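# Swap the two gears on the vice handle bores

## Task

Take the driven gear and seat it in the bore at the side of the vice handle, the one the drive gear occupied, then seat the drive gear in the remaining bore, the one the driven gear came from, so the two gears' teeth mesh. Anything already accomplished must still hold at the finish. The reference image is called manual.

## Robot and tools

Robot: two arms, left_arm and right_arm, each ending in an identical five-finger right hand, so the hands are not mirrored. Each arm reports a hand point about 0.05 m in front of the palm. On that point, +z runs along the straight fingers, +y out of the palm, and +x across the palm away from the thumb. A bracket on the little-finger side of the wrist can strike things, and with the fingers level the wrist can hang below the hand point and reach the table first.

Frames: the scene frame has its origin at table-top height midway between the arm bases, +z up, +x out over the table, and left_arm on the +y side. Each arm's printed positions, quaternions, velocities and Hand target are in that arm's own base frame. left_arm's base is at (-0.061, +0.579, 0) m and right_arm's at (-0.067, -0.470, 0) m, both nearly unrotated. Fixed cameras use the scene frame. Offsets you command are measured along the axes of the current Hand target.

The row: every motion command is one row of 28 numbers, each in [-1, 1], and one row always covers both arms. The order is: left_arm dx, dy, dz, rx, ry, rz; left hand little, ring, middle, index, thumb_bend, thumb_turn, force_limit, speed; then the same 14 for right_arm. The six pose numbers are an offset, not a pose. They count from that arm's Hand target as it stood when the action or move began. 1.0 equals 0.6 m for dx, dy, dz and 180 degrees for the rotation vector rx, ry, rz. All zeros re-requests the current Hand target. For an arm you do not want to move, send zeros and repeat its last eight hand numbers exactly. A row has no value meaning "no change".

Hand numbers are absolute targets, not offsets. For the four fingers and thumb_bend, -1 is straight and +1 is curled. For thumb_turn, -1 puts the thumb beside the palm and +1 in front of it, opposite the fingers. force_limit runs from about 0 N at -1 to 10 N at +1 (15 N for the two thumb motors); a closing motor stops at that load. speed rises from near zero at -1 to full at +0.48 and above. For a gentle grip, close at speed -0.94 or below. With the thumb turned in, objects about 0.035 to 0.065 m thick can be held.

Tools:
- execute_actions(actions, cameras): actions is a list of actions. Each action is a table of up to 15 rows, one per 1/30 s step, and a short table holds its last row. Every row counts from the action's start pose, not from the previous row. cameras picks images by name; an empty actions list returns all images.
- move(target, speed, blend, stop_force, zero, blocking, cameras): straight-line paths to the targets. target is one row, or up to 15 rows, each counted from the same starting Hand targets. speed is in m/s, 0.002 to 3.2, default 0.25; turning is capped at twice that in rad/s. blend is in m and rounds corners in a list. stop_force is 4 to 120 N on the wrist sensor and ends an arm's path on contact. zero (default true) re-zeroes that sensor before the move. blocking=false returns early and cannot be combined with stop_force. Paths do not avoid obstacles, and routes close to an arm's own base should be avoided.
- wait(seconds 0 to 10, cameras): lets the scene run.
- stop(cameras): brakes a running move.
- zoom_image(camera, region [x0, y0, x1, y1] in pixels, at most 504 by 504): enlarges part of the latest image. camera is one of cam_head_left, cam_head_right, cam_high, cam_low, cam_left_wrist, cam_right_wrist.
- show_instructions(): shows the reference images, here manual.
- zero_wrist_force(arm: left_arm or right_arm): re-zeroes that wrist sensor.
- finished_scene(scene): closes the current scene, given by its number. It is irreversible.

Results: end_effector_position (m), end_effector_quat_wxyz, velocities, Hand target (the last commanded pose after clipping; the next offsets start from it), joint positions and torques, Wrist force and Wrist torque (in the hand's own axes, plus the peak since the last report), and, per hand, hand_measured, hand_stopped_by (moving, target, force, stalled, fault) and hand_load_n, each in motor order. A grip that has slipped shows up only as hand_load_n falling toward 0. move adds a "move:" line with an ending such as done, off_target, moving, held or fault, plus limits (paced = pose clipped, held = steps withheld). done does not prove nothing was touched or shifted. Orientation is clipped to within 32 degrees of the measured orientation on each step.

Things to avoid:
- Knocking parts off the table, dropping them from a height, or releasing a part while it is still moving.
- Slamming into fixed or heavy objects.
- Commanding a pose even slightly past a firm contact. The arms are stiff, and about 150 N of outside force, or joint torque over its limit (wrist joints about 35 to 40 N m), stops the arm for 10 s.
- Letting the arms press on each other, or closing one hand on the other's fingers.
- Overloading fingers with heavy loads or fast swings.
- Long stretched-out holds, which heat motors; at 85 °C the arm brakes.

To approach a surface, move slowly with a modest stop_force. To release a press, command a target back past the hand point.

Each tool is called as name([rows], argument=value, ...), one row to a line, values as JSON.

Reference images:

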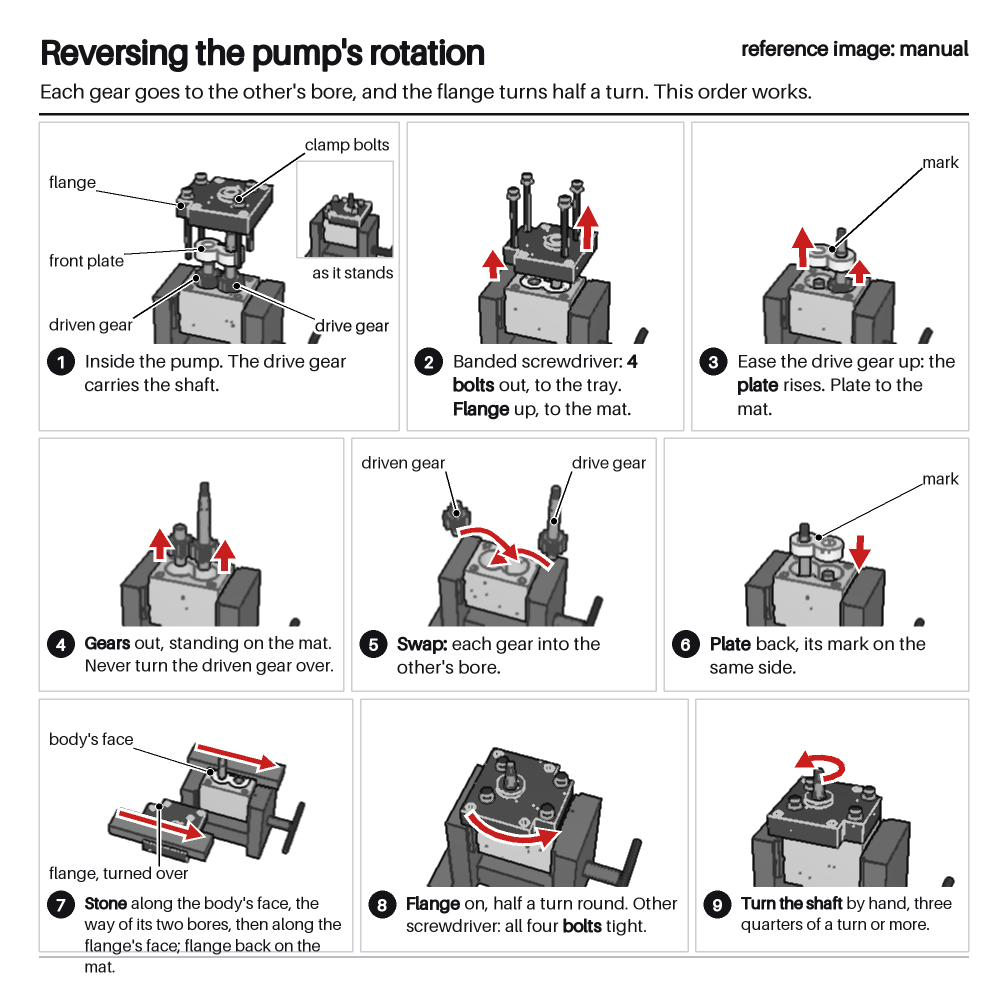

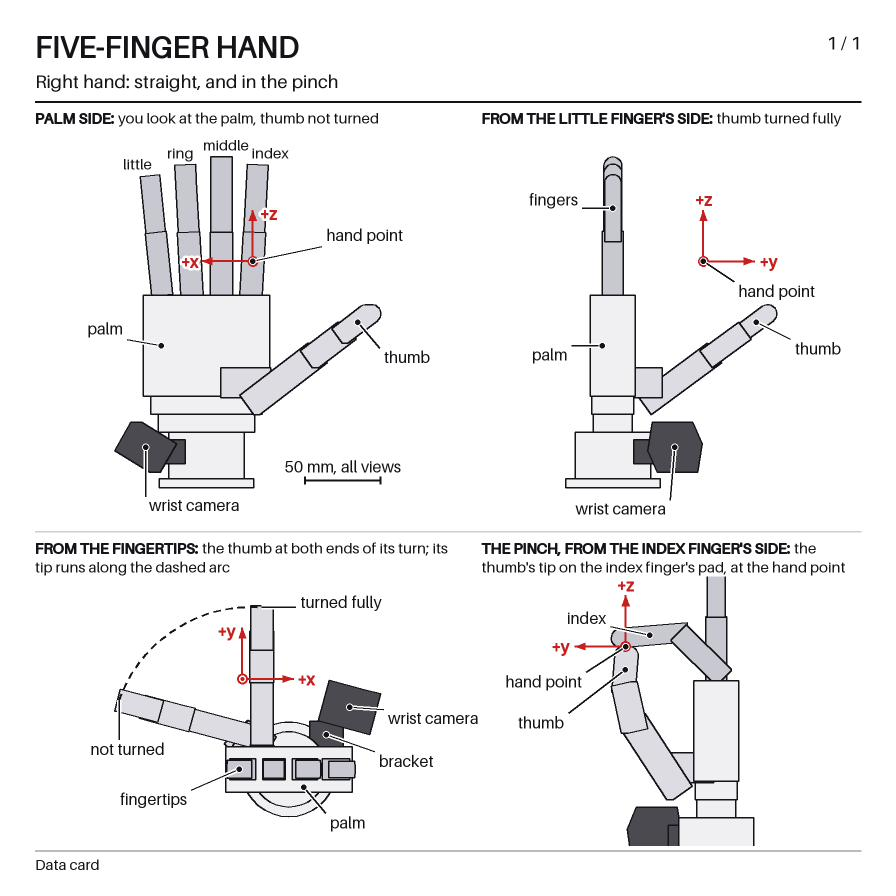

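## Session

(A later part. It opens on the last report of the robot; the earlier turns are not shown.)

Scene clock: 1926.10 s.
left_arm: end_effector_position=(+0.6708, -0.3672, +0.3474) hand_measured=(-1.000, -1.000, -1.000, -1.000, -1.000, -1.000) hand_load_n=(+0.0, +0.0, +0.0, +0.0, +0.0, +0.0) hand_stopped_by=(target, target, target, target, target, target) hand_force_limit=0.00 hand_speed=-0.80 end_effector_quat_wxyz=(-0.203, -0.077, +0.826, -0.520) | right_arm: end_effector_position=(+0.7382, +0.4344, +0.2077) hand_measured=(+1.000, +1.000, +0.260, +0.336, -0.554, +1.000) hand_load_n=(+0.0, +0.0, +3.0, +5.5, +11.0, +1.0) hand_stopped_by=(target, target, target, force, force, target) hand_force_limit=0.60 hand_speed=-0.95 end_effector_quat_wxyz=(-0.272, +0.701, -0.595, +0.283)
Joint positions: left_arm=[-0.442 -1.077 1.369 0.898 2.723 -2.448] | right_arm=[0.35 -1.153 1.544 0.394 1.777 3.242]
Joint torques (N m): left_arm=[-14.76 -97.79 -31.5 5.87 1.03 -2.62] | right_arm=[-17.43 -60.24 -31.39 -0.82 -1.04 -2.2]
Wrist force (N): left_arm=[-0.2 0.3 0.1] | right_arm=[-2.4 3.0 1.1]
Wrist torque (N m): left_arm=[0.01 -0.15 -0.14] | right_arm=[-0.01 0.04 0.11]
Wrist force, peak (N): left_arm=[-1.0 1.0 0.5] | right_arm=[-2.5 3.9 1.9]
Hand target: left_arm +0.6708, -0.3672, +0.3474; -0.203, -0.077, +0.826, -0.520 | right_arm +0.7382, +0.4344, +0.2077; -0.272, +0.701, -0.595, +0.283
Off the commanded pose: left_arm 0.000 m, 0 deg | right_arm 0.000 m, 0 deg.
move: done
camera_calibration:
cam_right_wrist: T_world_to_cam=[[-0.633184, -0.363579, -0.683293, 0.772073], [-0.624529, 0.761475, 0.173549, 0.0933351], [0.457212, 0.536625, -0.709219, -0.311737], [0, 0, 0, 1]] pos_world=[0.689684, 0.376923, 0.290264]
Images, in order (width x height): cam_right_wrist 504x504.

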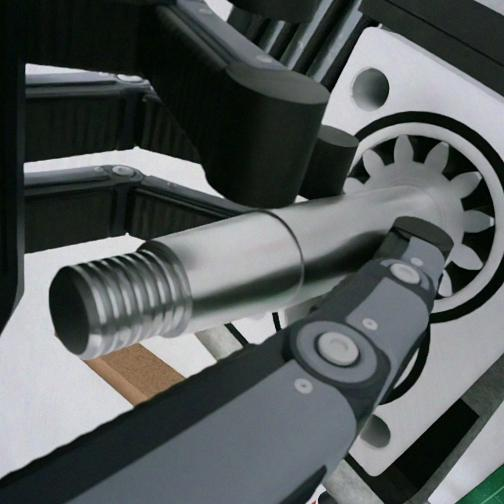

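move(target=[0,0,0,0,0,0,-1,-1,-1,-1,-1,-1,0,-0.8,-0.0013,0.0074,0.0066,0,0,0,1,1,0.26,0.39,-0.51,1,0.6,-0.95], speed=0.005, stop_force=5, cameras=["cam_right_wrist","cam_left_wrist"])

zoom_image(camera="cam_left_wrist", region=[180, 200, 270, 310])

Scene clock: 1939.80 s.
left_arm: end_effector_position=(+0.6708, -0.3672, +0.3474) hand_measured=(-1.000, -1.000, -1.000, -1.000, -1.000, -1.000) hand_load_n=(+0.0, +0.0, +0.0, +0.0, +0.0, +0.0) hand_stopped_by=(target, target, target, target, target, target) hand_force_limit=0.00 hand_speed=-0.80 end_effector_quat_wxyz=(-0.203, -0.077, +0.826, -0.520) | right_arm: end_effector_position=(+0.7379, +0.4347, +0.2017) hand_measured=(+1.000, +1.000, +0.260, +0.336, -0.554, +1.000) hand_load_n=(+0.0, +0.0, +3.0, +6.5, +11.0, +0.5) hand_stopped_by=(target, target, target, force, force, target) hand_force_limit=0.60 hand_speed=-0.95 end_effector_quat_wxyz=(-0.272, +0.701, -0.595, +0.283)
Joint positions: left_arm=[-0.442 -1.077 1.369 0.898 2.723 -2.448] | right_arm=[0.35 -1.149 1.55 0.384 1.778 3.242]
Joint torques (N m): left_arm=[-14.23 -98.22 -31.2 6.02 1.04 -2.38] | right_arm=[14.66 -62.68 -31.76 -0.77 1.39 2.05]
Wrist force (N): left_arm=[-0.7 0.2 0.1] | right_arm=[-0.7 3.4 3.1]
Wrist torque (N m): left_arm=[-0.02 -0.07 -0.18] | right_arm=[0.01 0.02 0.07]
Wrist force, peak (N): left_arm=[-1.2 0.1 0.8] | right_arm=[-0.6 3.7 3.4]
Hand target: left_arm +0.6708, -0.3672, +0.3474; -0.203, -0.077, +0.826, -0.520 | right_arm +0.7379, +0.4347, +0.2017; -0.272, +0.701, -0.595, +0.283
Off the commanded pose: left_arm 0.000 m, 0 deg | right_arm 0.000 m, 0 deg.
move: done
camera_calibration:
cam_left_wrist: T_world_to_cam=[[-0.557573, 0.470211, -0.684115, 0.784289], [0.814163, 0.470599, -0.340111, -0.253762], [0.16202, -0.746618, -0.645222, -0.0406267], [0, 0, 0, 1]] pos_world=[0.650484, -0.279694, 0.424024]
cam_right_wrist: T_world_to_cam=[[-0.633184, -0.363579, -0.683293, 0.767893], [-0.624529, 0.761475, 0.173549, 0.0939606], [0.457212, 0.536625, -0.709219, -0.316016], [0, 0, 0, 1]] pos_world=[0.689384, 0.377223, 0.284264]
Images, in order (width x height): cam_left_wrist 504x504, cam_right_wrist 504x504.

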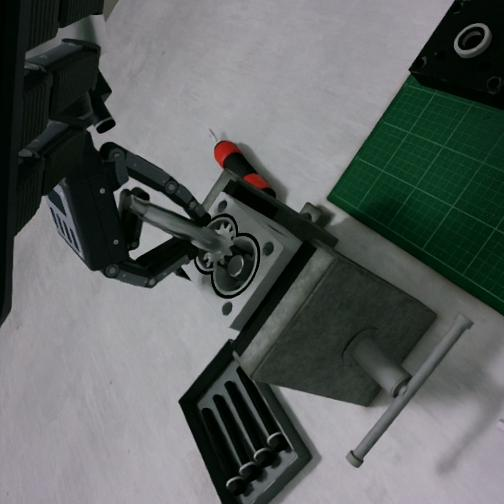

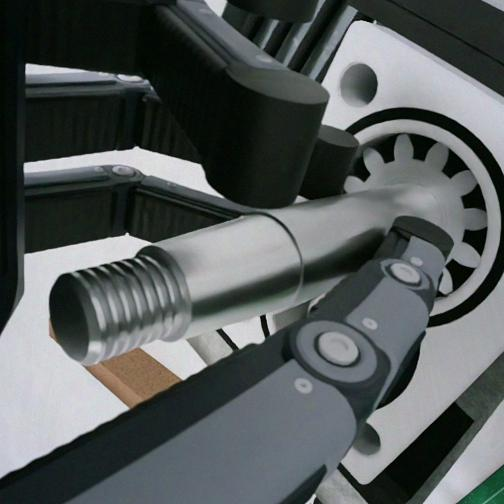

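Scaled by 4.582.

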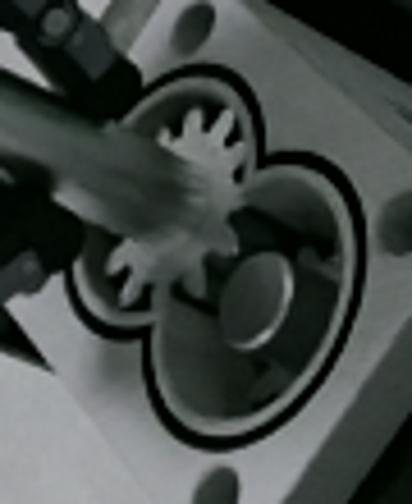

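move(target=[0,0,0,0,0,0,-1,-1,-1,-1,-1,-1,0,-0.8,-0.0012,0.0120,0.0115,0,0,0,1,1,0.26,0.39,-0.51,1,0.6,-0.95], speed=0.007, stop_force=5)

move(target=[0,0,0,0,0,0,-1,-1,-1,-1,-1,-1,0,-0.8,-0.0008,0.0084,0.0080,0,0,0,1,1,0.26,0.39,-0.51,1,0.6,-0.95], speed=0.004, stop_force=5, cameras=["cam_right_wrist","cam_left_wrist"])

zoom_image(camera="cam_left_wrist", region=[180, 200, 270, 310])

Scene clock: 1950.90 s.
left_arm: end_effector_position=(+0.6708, -0.3672, +0.3474) hand_measured=(-1.000, -1.000, -1.000, -1.000, -1.000, -1.000) hand_load_n=(+0.0, +0.0, +0.0, +0.5, +0.0, -0.5) hand_stopped_by=(target, target, target, target, target, target) hand_force_limit=0.00 hand_speed=-0.80 end_effector_quat_wxyz=(-0.203, -0.077, +0.826, -0.520) | right_arm: end_effector_position=(+0.7379, +0.4347, +0.1917) hand_measured=(+1.000, +1.000, +0.260, +0.336, -0.554, +1.000) hand_load_n=(+0.0, +0.0, +3.0, +6.5, +11.0, +0.5) hand_stopped_by=(target, target, target, force, force, target) hand_force_limit=0.60 hand_speed=-0.95 end_effector_quat_wxyz=(-0.272, +0.701, -0.595, +0.283)
Joint positions: left_arm=[-0.442 -1.077 1.369 0.898 2.723 -2.448] | right_arm=[0.35 -1.143 1.56 0.368 1.778 3.242]
Joint torques (N m): left_arm=[-13.56 -98.73 -31.62 6.11 0.97 -2.75] | right_arm=[7.99 -62.31 -30.92 -0.64 0.41 1.12]
Wrist force (N): left_arm=[0.0 0.6 0.8] | right_arm=[-0.7 3.4 3.2]
Wrist torque (N m): left_arm=[0.01 -0.20 -0.12] | right_arm=[-0.01 0.02 0.08]
Wrist force, peak (N): left_arm=[-1.0 0.7 0.6] | right_arm=[-0.6 3.7 3.5]
Hand target: left_arm +0.6708, -0.3672, +0.3474; -0.203, -0.077, +0.826, -0.520 | right_arm +0.7379, +0.4347, +0.1917; -0.272, +0.701, -0.595, +0.283
Off the commanded pose: left_arm 0.000 m, 0 deg | right_arm 0.000 m, 0 deg.
move: done

Scene clock: 1953.70 s.
left_arm: end_effector_position=(+0.6708, -0.3672, +0.3474) hand_measured=(-1.000, -1.000, -1.000, -1.000, -1.000, -1.000) hand_load_n=(+0.0, +0.0, +0.0, +0.0, +0.0, +0.0) hand_stopped_by=(target, target, target, target, target, target) hand_force_limit=0.00 hand_speed=-0.80 end_effector_quat_wxyz=(-0.203, -0.077, +0.826, -0.520) | right_arm: end_effector_position=(+0.7379, +0.4347, +0.1860) hand_measured=(+1.000, +1.000, +0.260, +0.336, -0.554, +1.000) hand_load_n=(+0.0, +0.0, +2.5, +6.0, +11.0, +1.0) hand_stopped_by=(target, target, target, force, force, target) hand_force_limit=0.60 hand_speed=-0.95 end_effector_quat_wxyz=(-0.272, +0.701, -0.595, +0.283)
Joint positions: left_arm=[-0.442 -1.077 1.369 0.898 2.723 -2.448] | right_arm=[0.35 -1.139 1.565 0.359 1.778 3.242]
Joint torques (N m): left_arm=[-15.33 -96.7 -31.72 5.97 0.91 -2.67] | right_arm=[-9.79 -76.78 -46.4 4.19 -1.19 -0.87]
Wrist force (N): left_arm=[-0.8 0.1 0.3] | right_arm=[-1.3 0.3 0.1]
Wrist torque (N m): left_arm=[-0.04 -0.07 -0.18] | right_arm=[-0.11 0.03 0.09]
Wrist force, peak (N): left_arm=[-1.0 0.6 0.5] | right_arm=[-0.5 3.7 3.5]
Hand target: left_arm +0.6708, -0.3672, +0.3474; -0.203, -0.077, +0.826, -0.520 | right_arm +0.7379, +0.4347, +0.1860; -0.272, +0.701, -0.595, +0.283 (not the last commanded pose)
Off the commanded pose: left_arm 0.000 m, 0 deg | right_arm 0.001 m, 0 deg.
move: contact (right_arm)
camera_calibration:
cam_left_wrist: T_world_to_cam=[[-0.557573, 0.470211, -0.684115, 0.784289], [0.814163, 0.470599, -0.340111, -0.253762], [0.16202, -0.746618, -0.645222, -0.0406267], [0, 0, 0, 1]] pos_world=[0.650484, -0.279694, 0.424024]
cam_right_wrist: T_world_to_cam=[[-0.633127, -0.363606, -0.683331, 0.757078], [-0.624603, 0.761412, 0.173561, 0.0967744], [0.457188, 0.536697, -0.70918, -0.327244], [0, 0, 0, 1]] pos_world=[0.689384, 0.377223, 0.268464]
Images, in order (width x height): cam_left_wrist 504x504, cam_right_wrist 504x504.

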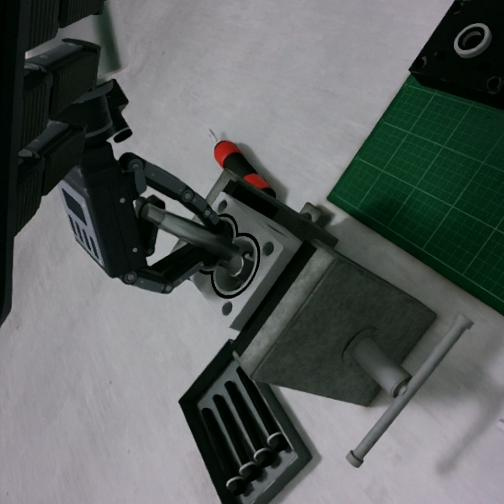

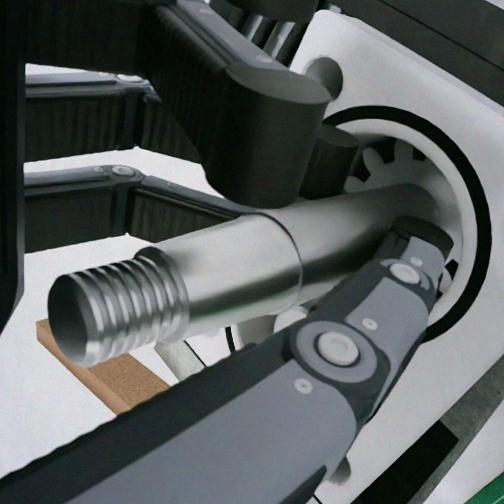

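Scaled by 4.582.

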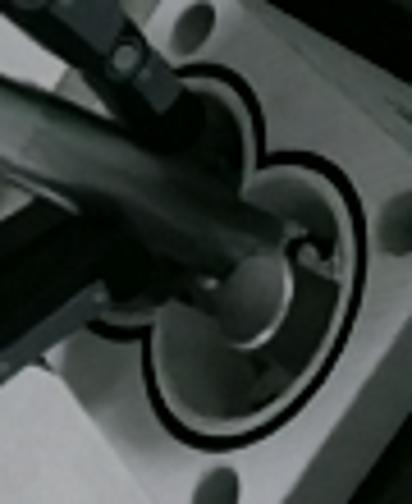

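move(target=[0,0,0,0,0,0,-1,-1,-1,-1,-1,-1,0,-0.8,0,0,0,0,0,0,1,1,0.26,0.39,-0.62,1,0.6,-0.9], speed=0.01)

move(target=[0,0,0,0,0,0,-1,-1,-1,-1,-1,-1,0,-0.8,0,0,0,0,0,0,1,1,0.26,0.39,-0.8,1,0.6,-0.8], speed=0.01, cameras=["cam_right_wrist"])

Scene clock: 1965.90 s.
left_arm: end_effector_position=(+0.6708, -0.3672, +0.3474) hand_measured=(-1.000, -1.000, -1.000, -1.000, -1.000, -1.000) hand_load_n=(+0.0, +0.0, +0.0, +0.0, +0.0, +0.0) hand_stopped_by=(target, target, target, target, target, target) hand_force_limit=0.00 hand_speed=-0.80 end_effector_quat_wxyz=(-0.203, -0.077, +0.826, -0.520) | right_arm: end_effector_position=(+0.7379, +0.4347, +0.1860) hand_measured=(+1.000, +1.000, +0.260, +0.336, -0.620, +1.000) hand_load_n=(+0.0, +0.0, +1.5, +4.0, -0.5, +0.0) hand_stopped_by=(target, target, target, force, target, target) hand_force_limit=0.60 hand_speed=-0.90 end_effector_quat_wxyz=(-0.272, +0.701, -0.595, +0.283)
Joint positions: left_arm=[-0.442 -1.077 1.369 0.898 2.723 -2.448] | right_arm=[0.35 -1.139 1.565 0.359 1.778 3.242]
Joint torques (N m): left_arm=[-15.71 -97.26 -32.02 5.98 0.86 -2.84] | right_arm=[-10.52 -74.87 -41.51 4 -1.01 0.78]
Wrist force (N): left_arm=[-0.7 0.3 0.1] | right_arm=[-1.5 -2.7 5.2]
Wrist torque (N m): left_arm=[0.01 -0.08 -0.18] | right_arm=[-0.05 -0.07 0.08]
Wrist force, peak (N): left_arm=[-1.1 0.8 1.0] | right_arm=[-2.0 -2.8 5.3]
Hand target: left_arm +0.6708, -0.3672, +0.3474; -0.203, -0.077, +0.826, -0.520 | right_arm +0.7379, +0.4347, +0.1860; -0.272, +0.701, -0.595, +0.283
Off the commanded pose: left_arm 0.000 m, 0 deg | right_arm 0.000 m, 0 deg.
move: done

Scene clock: 1966.80 s.
left_arm: end_effector_position=(+0.6708, -0.3672, +0.3474) hand_measured=(-1.000, -1.000, -1.000, -1.000, -1.000, -1.000) hand_load_n=(+0.0, +0.0, +0.0, +0.0, +0.0, +0.0) hand_stopped_by=(target, target, target, target, target, target) hand_force_limit=0.00 hand_speed=-0.80 end_effector_quat_wxyz=(-0.203, -0.077, +0.826, -0.520) | right_arm: end_effector_position=(+0.7379, +0.4347, +0.1860) hand_measured=(+1.000, +1.000, +0.260, +0.336, -0.800, +1.000) hand_load_n=(+0.0, +0.0, +1.5, +4.0, +0.0, +0.5) hand_stopped_by=(target, target, target, force, target, target) hand_force_limit=0.60 hand_speed=-0.80 end_effector_quat_wxyz=(-0.272, +0.701, -0.595, +0.283)
Joint positions: left_arm=[-0.442 -1.077 1.369 0.898 2.723 -2.448] | right_arm=[0.35 -1.139 1.565 0.359 1.778 3.242]
Joint torques (N m): left_arm=[-13.9 -97.9 -31.5 6.12 0.8 -2.52] | right_arm=[-9.74 -74.47 -34.87 4.17 -0.86 1.23]
Wrist force (N): left_arm=[-0.5 0.4 0.4] | right_arm=[-1.7 -2.7 5.1]
Wrist torque (N m): left_arm=[-0.01 -0.11 -0.16] | right_arm=[-0.02 -0.05 0.07]
Wrist force, peak (N): left_arm=[-1.3 0.7 0.2] | right_arm=[-2.0 -2.7 5.5]
Hand target: left_arm +0.6708, -0.3672, +0.3474; -0.203, -0.077, +0.826, -0.520 | right_arm +0.7379, +0.4347, +0.1860; -0.272, +0.701, -0.595, +0.283
Off the commanded pose: left_arm 0.000 m, 0 deg | right_arm 0.000 m, 0 deg.
move: done
camera_calibration:
cam_right_wrist: T_world_to_cam=[[-0.633085, -0.363656, -0.683343, 0.75714], [-0.624646, 0.761387, 0.173516, 0.0968081], [0.457188, 0.536698, -0.709179, -0.327173], [0, 0, 0, 1]] pos_world=[0.689384, 0.377223, 0.268564]
Images, in order (width x height): cam_right_wrist 504x504.

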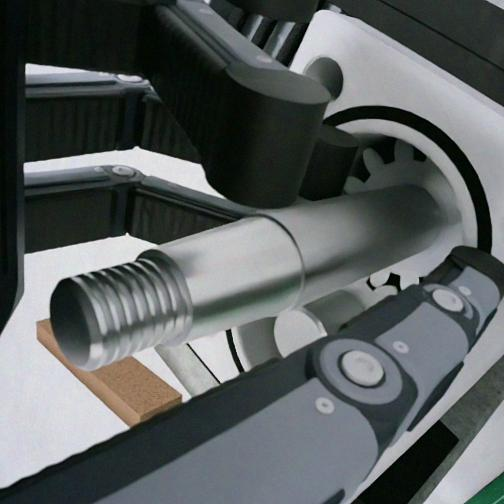

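move([
  [0,0,0,0,0,0,-1,-1,-1,-1,-1,-1,0,-0.8,0.0008,-0.0046,0.0025,0,0,0,1,1,0.26,0.39,-0.8,1,0.6,-0.8],
  [0,0,0,0,0,0,-1,-1,-1,-1,-1,-1,0,-0.8,0.0141,-0.1351,-0.1231,0,0,0,1,1,0.26,0.39,-0.8,1,0.6,-0.8],
], speed=[0.01, 0.04], cameras=["all"])

zoom_image(camera="cam_left_wrist", region=[180, 200, 270, 310])

zoom_image(camera="cam_low", region=[180, 150, 260, 230])

Scene clock: 1980.70 s.
left_arm: end_effector_position=(+0.6708, -0.3672, +0.3474) hand_measured=(-1.000, -1.000, -1.000, -1.000, -1.000, -1.000) hand_load_n=(+0.0, +0.0, +0.0, +0.0, +0.0, -0.5) hand_stopped_by=(target, target, target, target, target, target) hand_force_limit=0.00 hand_speed=-0.80 end_effector_quat_wxyz=(-0.203, -0.077, +0.826, -0.520) | right_arm: end_effector_position=(+0.7409, +0.4347, +0.2958) hand_measured=(+1.000, +1.000, +0.260, +0.336, -0.800, +1.000) hand_load_n=(+0.0, +0.0, +0.0, +0.0, +0.0, +0.0) hand_stopped_by=(target, target, target, force, target, target) hand_force_limit=0.60 hand_speed=-0.80 end_effector_quat_wxyz=(-0.272, +0.701, -0.595, +0.283)
Joint positions: left_arm=[-0.442 -1.077 1.369 0.898 2.723 -2.448] | right_arm=[0.349 -1.195 1.441 0.538 1.777 3.241]
Joint torques (N m): left_arm=[-14.32 -97.67 -31.99 6.09 1.15 -2.36] | right_arm=[-15.44 -74.83 -51.96 3.91 -0.98 -1.69]
Wrist force (N): left_arm=[-0.5 0.4 0.7] | right_arm=[-0.8 1.0 0.5]
Wrist torque (N m): left_arm=[-0.01 -0.11 -0.17] | right_arm=[-0.06 0.07 0.10]
Wrist force, peak (N): left_arm=[-1.0 0.7 0.8] | right_arm=[-2.1 -3.2 5.2]
Hand target: left_arm +0.6708, -0.3672, +0.3474; -0.203, -0.077, +0.826, -0.520 | right_arm +0.7409, +0.4347, +0.2959; -0.272, +0.701, -0.595, +0.283
Off the commanded pose: left_arm 0.000 m, 0 deg | right_arm 0.000 m, 0 deg.
move: done
camera_calibration:
cam_left_wrist: T_world_to_cam=[[-0.557573, 0.470211, -0.684115, 0.784289], [0.814163, 0.470599, -0.340111, -0.253762], [0.16202, -0.746618, -0.645222, -0.0406267], [0, 0, 0, 1]] pos_world=[0.650484, -0.279694, 0.424024]
cam_right_wrist: T_world_to_cam=[[-0.633127, -0.363606, -0.683331, 0.834076], [-0.624603, 0.761412, 0.173561, 0.0795738], [0.457188, 0.536697, -0.70918, -0.250676], [0, 0, 0, 1]] pos_world=[0.692384, 0.377223, 0.378364]

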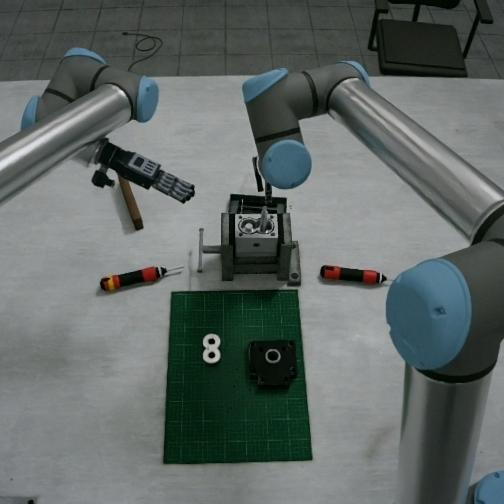

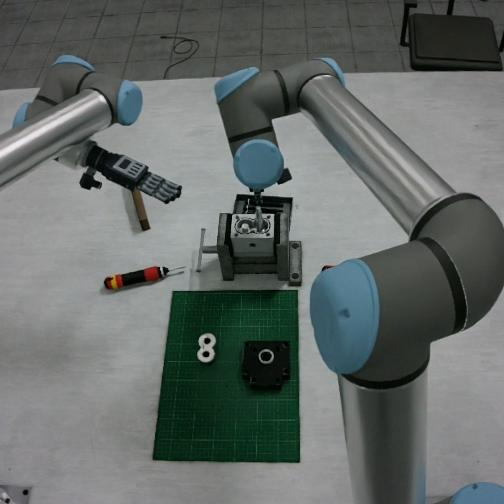

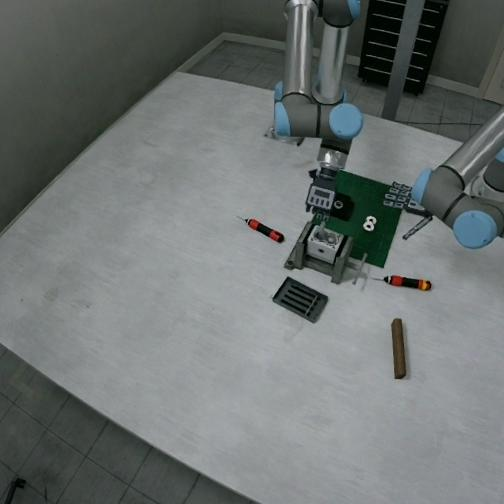

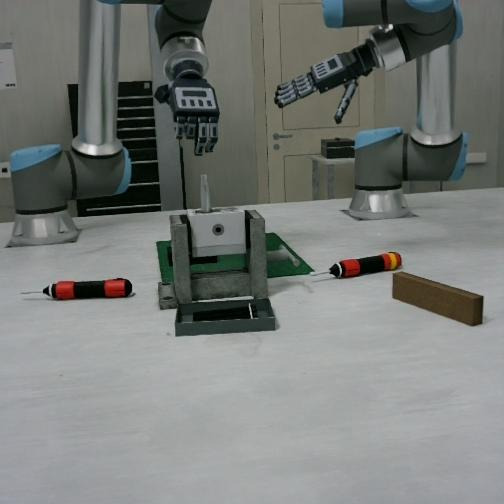

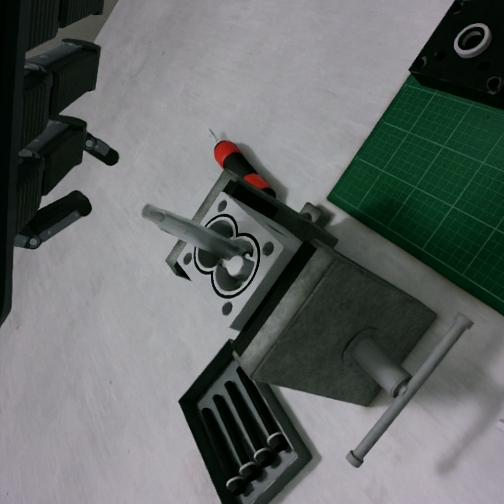

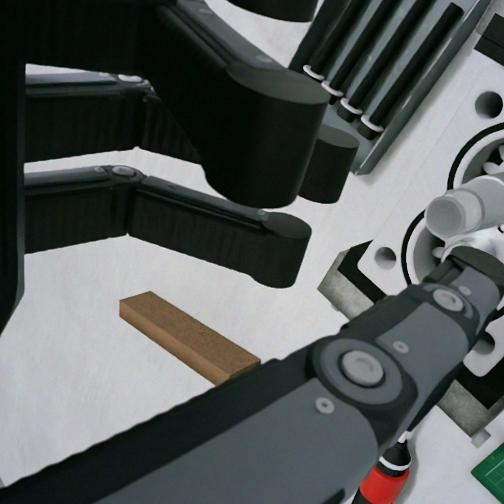

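Scaled by 4.582.

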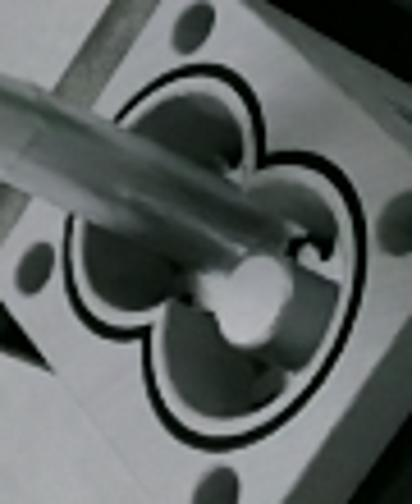

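Scaled by 6.300.

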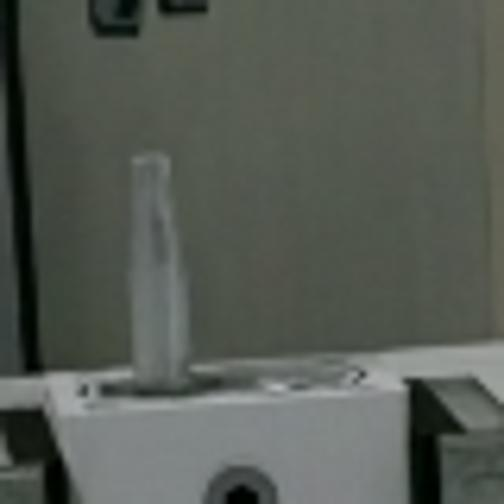

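move(target=[0,0,0,0,0,0,-1,-1,-1,-1,-1,-1,0,-0.8,-0.0053,-0.0035,-0.1293,0,0,0,1,1,0.26,0.39,-0.8,1,0.6,-0.8], speed=0.15, cameras=["cam_right_wrist","cam_head_right"])

zoom_image(camera="cam_right_wrist", region=[254, 100, 454, 300])

zoom_image(camera="cam_head_right", region=[220, 180, 300, 260])

Scene clock: 1992.80 s.
left_arm: end_effector_position=(+0.6708, -0.3672, +0.3474) hand_measured=(-1.000, -1.000, -1.000, -1.000, -1.000, -1.000) hand_load_n=(+0.0, +0.0, +0.0, +0.0, +0.0, +0.0) hand_stopped_by=(target, target, target, target, target, target) hand_force_limit=0.00 hand_speed=-0.80 end_effector_quat_wxyz=(-0.203, -0.077, +0.826, -0.520) | right_arm: end_effector_position=(+0.6861, +0.4347, +0.3508) hand_measured=(+1.000, +1.000, +0.260, +0.336, -0.800, +1.000) hand_load_n=(+0.0, +0.0, +0.0, +0.0, +0.0, +0.0) hand_stopped_by=(target, target, target, force, target, target) hand_force_limit=0.60 hand_speed=-0.80 end_effector_quat_wxyz=(-0.272, +0.701, -0.595, +0.283)
Joint positions: left_arm=[-0.442 -1.077 1.369 0.898 2.723 -2.448] | right_arm=[0.378 -1.287 1.469 0.607 1.797 3.262]
Joint torques (N m): left_arm=[-14.53 -97.53 -32.4 5.87 1 -2.47] | right_arm=[15.6 -72.12 -32.24 4.26 2.86 2.55]
Wrist force (N): left_arm=[-0.6 -0.2 0.3] | right_arm=[-0.6 1.0 0.5]
Wrist torque (N m): left_arm=[-0.09 -0.09 -0.19] | right_arm=[-0.03 0.03 -0.11]
Wrist force, peak (N): left_arm=[-1.1 0.4 0.8] | right_arm=[-0.9 1.1 1.4]
Hand target: left_arm +0.6708, -0.3672, +0.3474; -0.203, -0.077, +0.826, -0.520 | right_arm +0.6860, +0.4347, +0.3509; -0.272, +0.701, -0.595, +0.283
Off the commanded pose: left_arm 0.000 m, 0 deg | right_arm 0.000 m, 0 deg.
move: done
camera_calibration:
cam_right_wrist: T_world_to_cam=[[-0.633168, -0.363557, -0.683319, 0.836966], [-0.624562, 0.761436, 0.173604, 0.0357457], [0.457188, 0.536695, -0.70918, -0.186617], [0, 0, 0, 1]] pos_world=[0.637584, 0.377223, 0.433364]
Images, in order (width x height): cam_head_right 504x504, cam_right_wrist 504x504.

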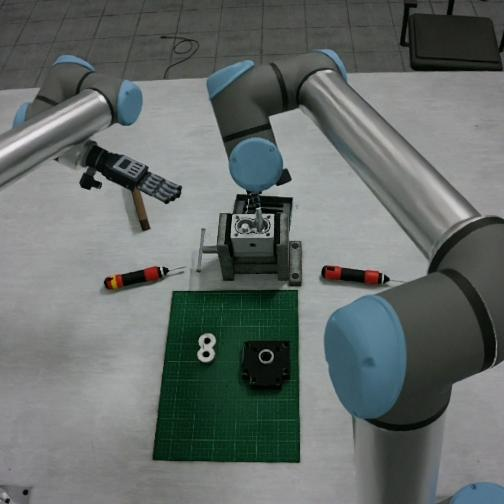

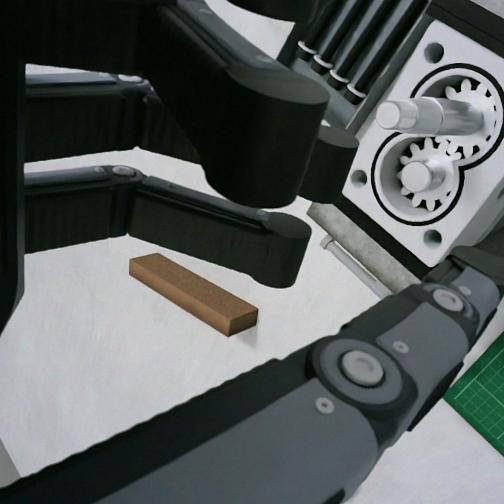

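Scaled by 2.520.

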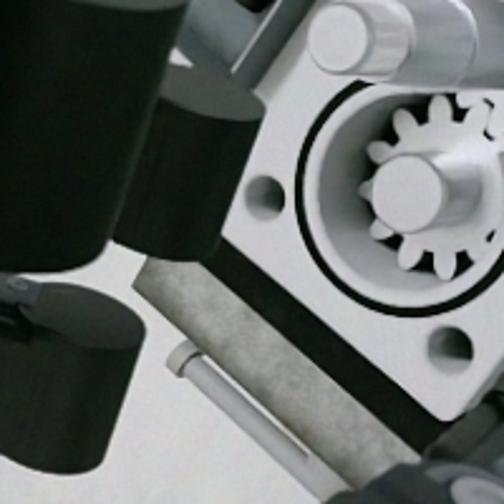

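Scaled by 6.300.

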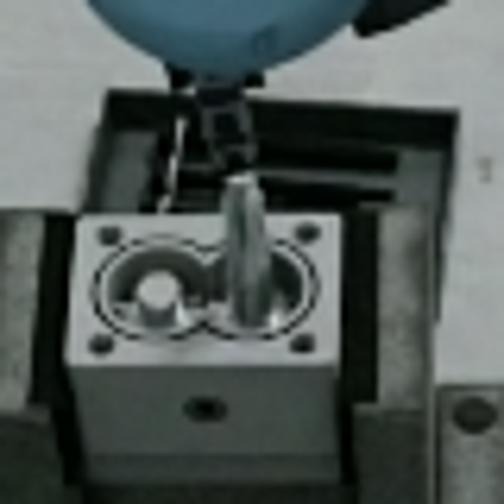

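execute_actions(actions=[])

zoom_image(camera="cam_right_wrist", region=[364, 30, 504, 230])

zoom_image(camera="cam_head_right", region=[180, 60, 340, 220])

Scene clock: 2001.47 s.
left_arm: end_effector_position=(+0.6708, -0.3672, +0.3474) hand_measured=(-1.000, -1.000, -1.000, -1.000, -1.000, -1.000) hand_load_n=(+0.0, +0.0, +0.0, +0.0, +0.0, +0.0) hand_stopped_by=(target, target, target, target, target, target) hand_force_limit=0.00 hand_speed=-0.80 end_effector_quat_wxyz=(-0.203, -0.077, +0.826, -0.520) | right_arm: end_effector_position=(+0.6860, +0.4347, +0.3509) hand_measured=(+1.000, +1.000, +0.260, +0.336, -0.800, +1.000) hand_load_n=(+0.0, +0.5, +0.0, +0.5, +0.0, +0.0) hand_stopped_by=(target, target, target, force, target, target) hand_force_limit=0.60 hand_speed=-0.80 end_effector_quat_wxyz=(-0.272, +0.701, -0.595, +0.283)
Joint positions: left_arm=[-0.442 -1.077 1.369 0.898 2.723 -2.448] | right_arm=[0.378 -1.287 1.469 0.607 1.797 3.262]
Joint velocities: within noise
Joint torques (N m): left_arm=[-13.71 -97.86 -32.59 5.79 0.99 -2.34] | right_arm=[15.65 -68.69 -32.49 4.16 3.05 2.74]
Motor temperatures (°C): left_arm=[24 27 24 35 36 28] | right_arm=[24 27 27 33 33 31]
Wrist force (N): left_arm=[-0.5 0.4 0.0] | right_arm=[-0.5 1.0 0.3]
Wrist torque (N m): left_arm=[0.02 -0.10 -0.16] | right_arm=[-0.02 0.03 -0.11]
Wrist force, peak (N): left_arm=[-1.0 0.6 0.9] | right_arm=[-0.7 1.3 0.6]
Hand target: left_arm +0.6708, -0.3672, +0.3474; -0.203, -0.077, +0.826, -0.520 | right_arm +0.6860, +0.4347, +0.3509; -0.272, +0.701, -0.595, +0.283
Off the commanded pose: left_arm 0.000 m, 0 deg | right_arm 0.000 m, 0 deg.
camera_calibration:
cam_left_wrist: T_world_to_cam=[[-0.557573, 0.470211, -0.684115, 0.784289], [0.814163, 0.470599, -0.340111, -0.253762], [0.16202, -0.746618, -0.645222, -0.0406267], [0, 0, 0, 1]] pos_world=[0.650484, -0.279694, 0.424024]
cam_right_wrist: T_world_to_cam=[[-0.633127, -0.363606, -0.683331, 0.8369], [-0.624603, 0.761412, 0.173561, 0.0357373], [0.457188, 0.536697, -0.70918, -0.186572], [0, 0, 0, 1]] pos_world=[0.637484, 0.377223, 0.433364]

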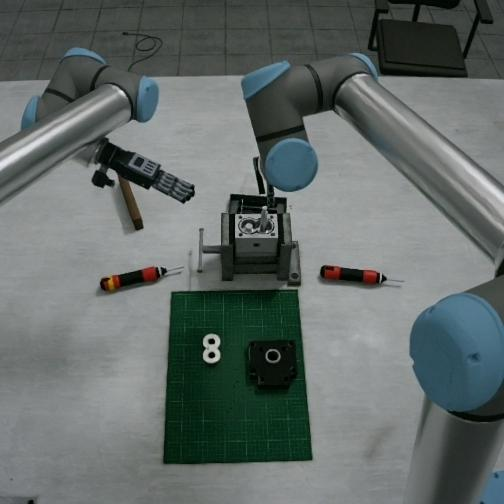

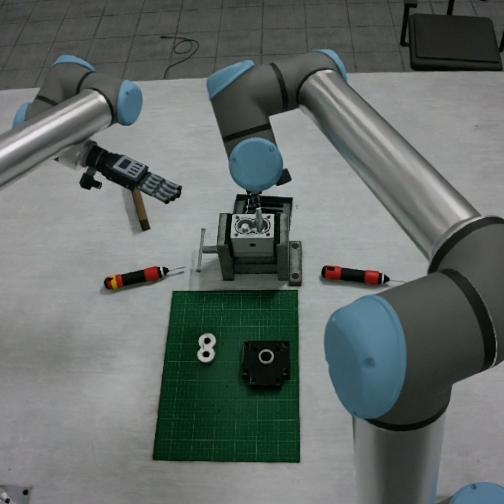

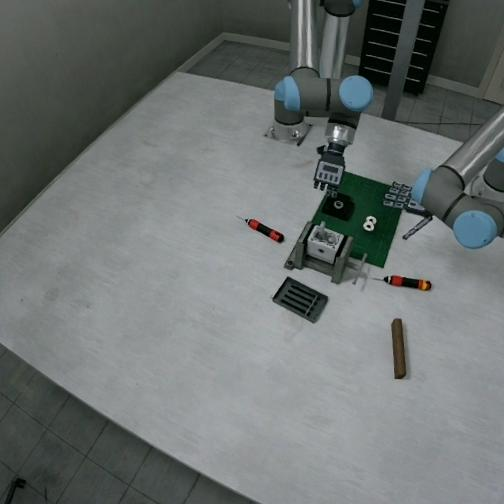

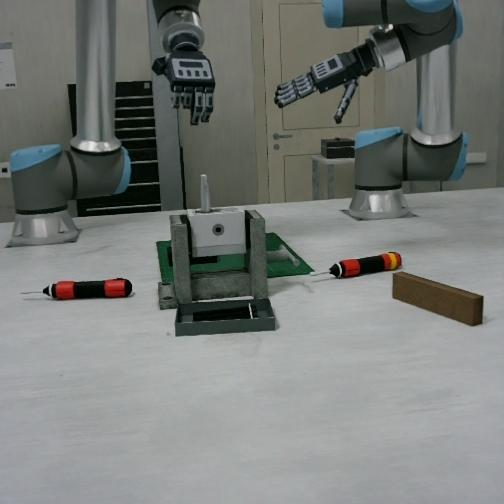

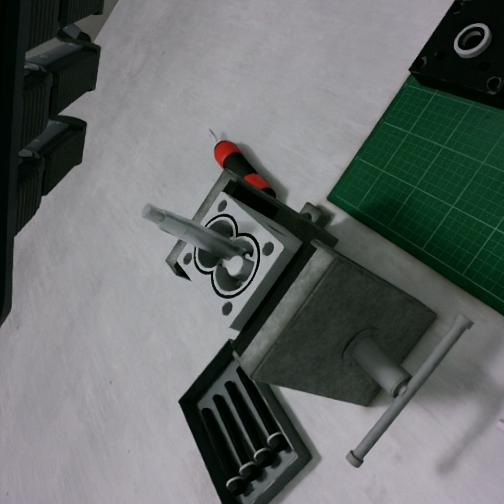

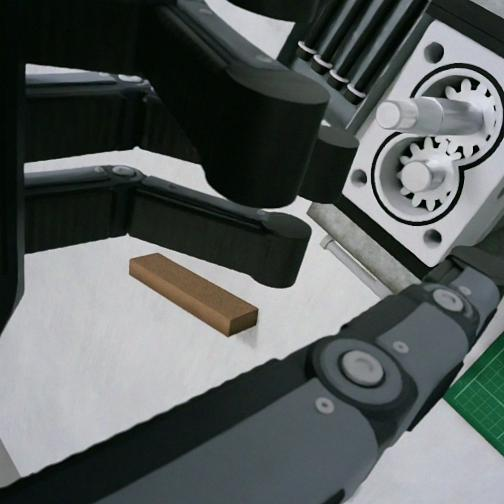

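Scaled by 2.520.

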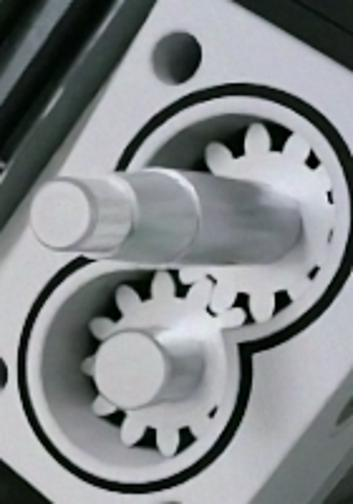

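Scaled by 3.150.

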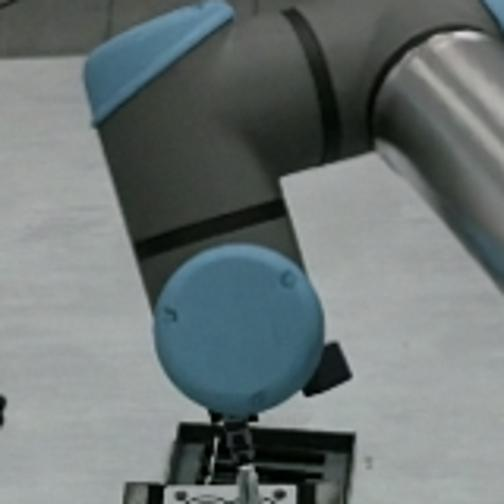

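finished_scene(scene=2)

The scene is finished: the task was done.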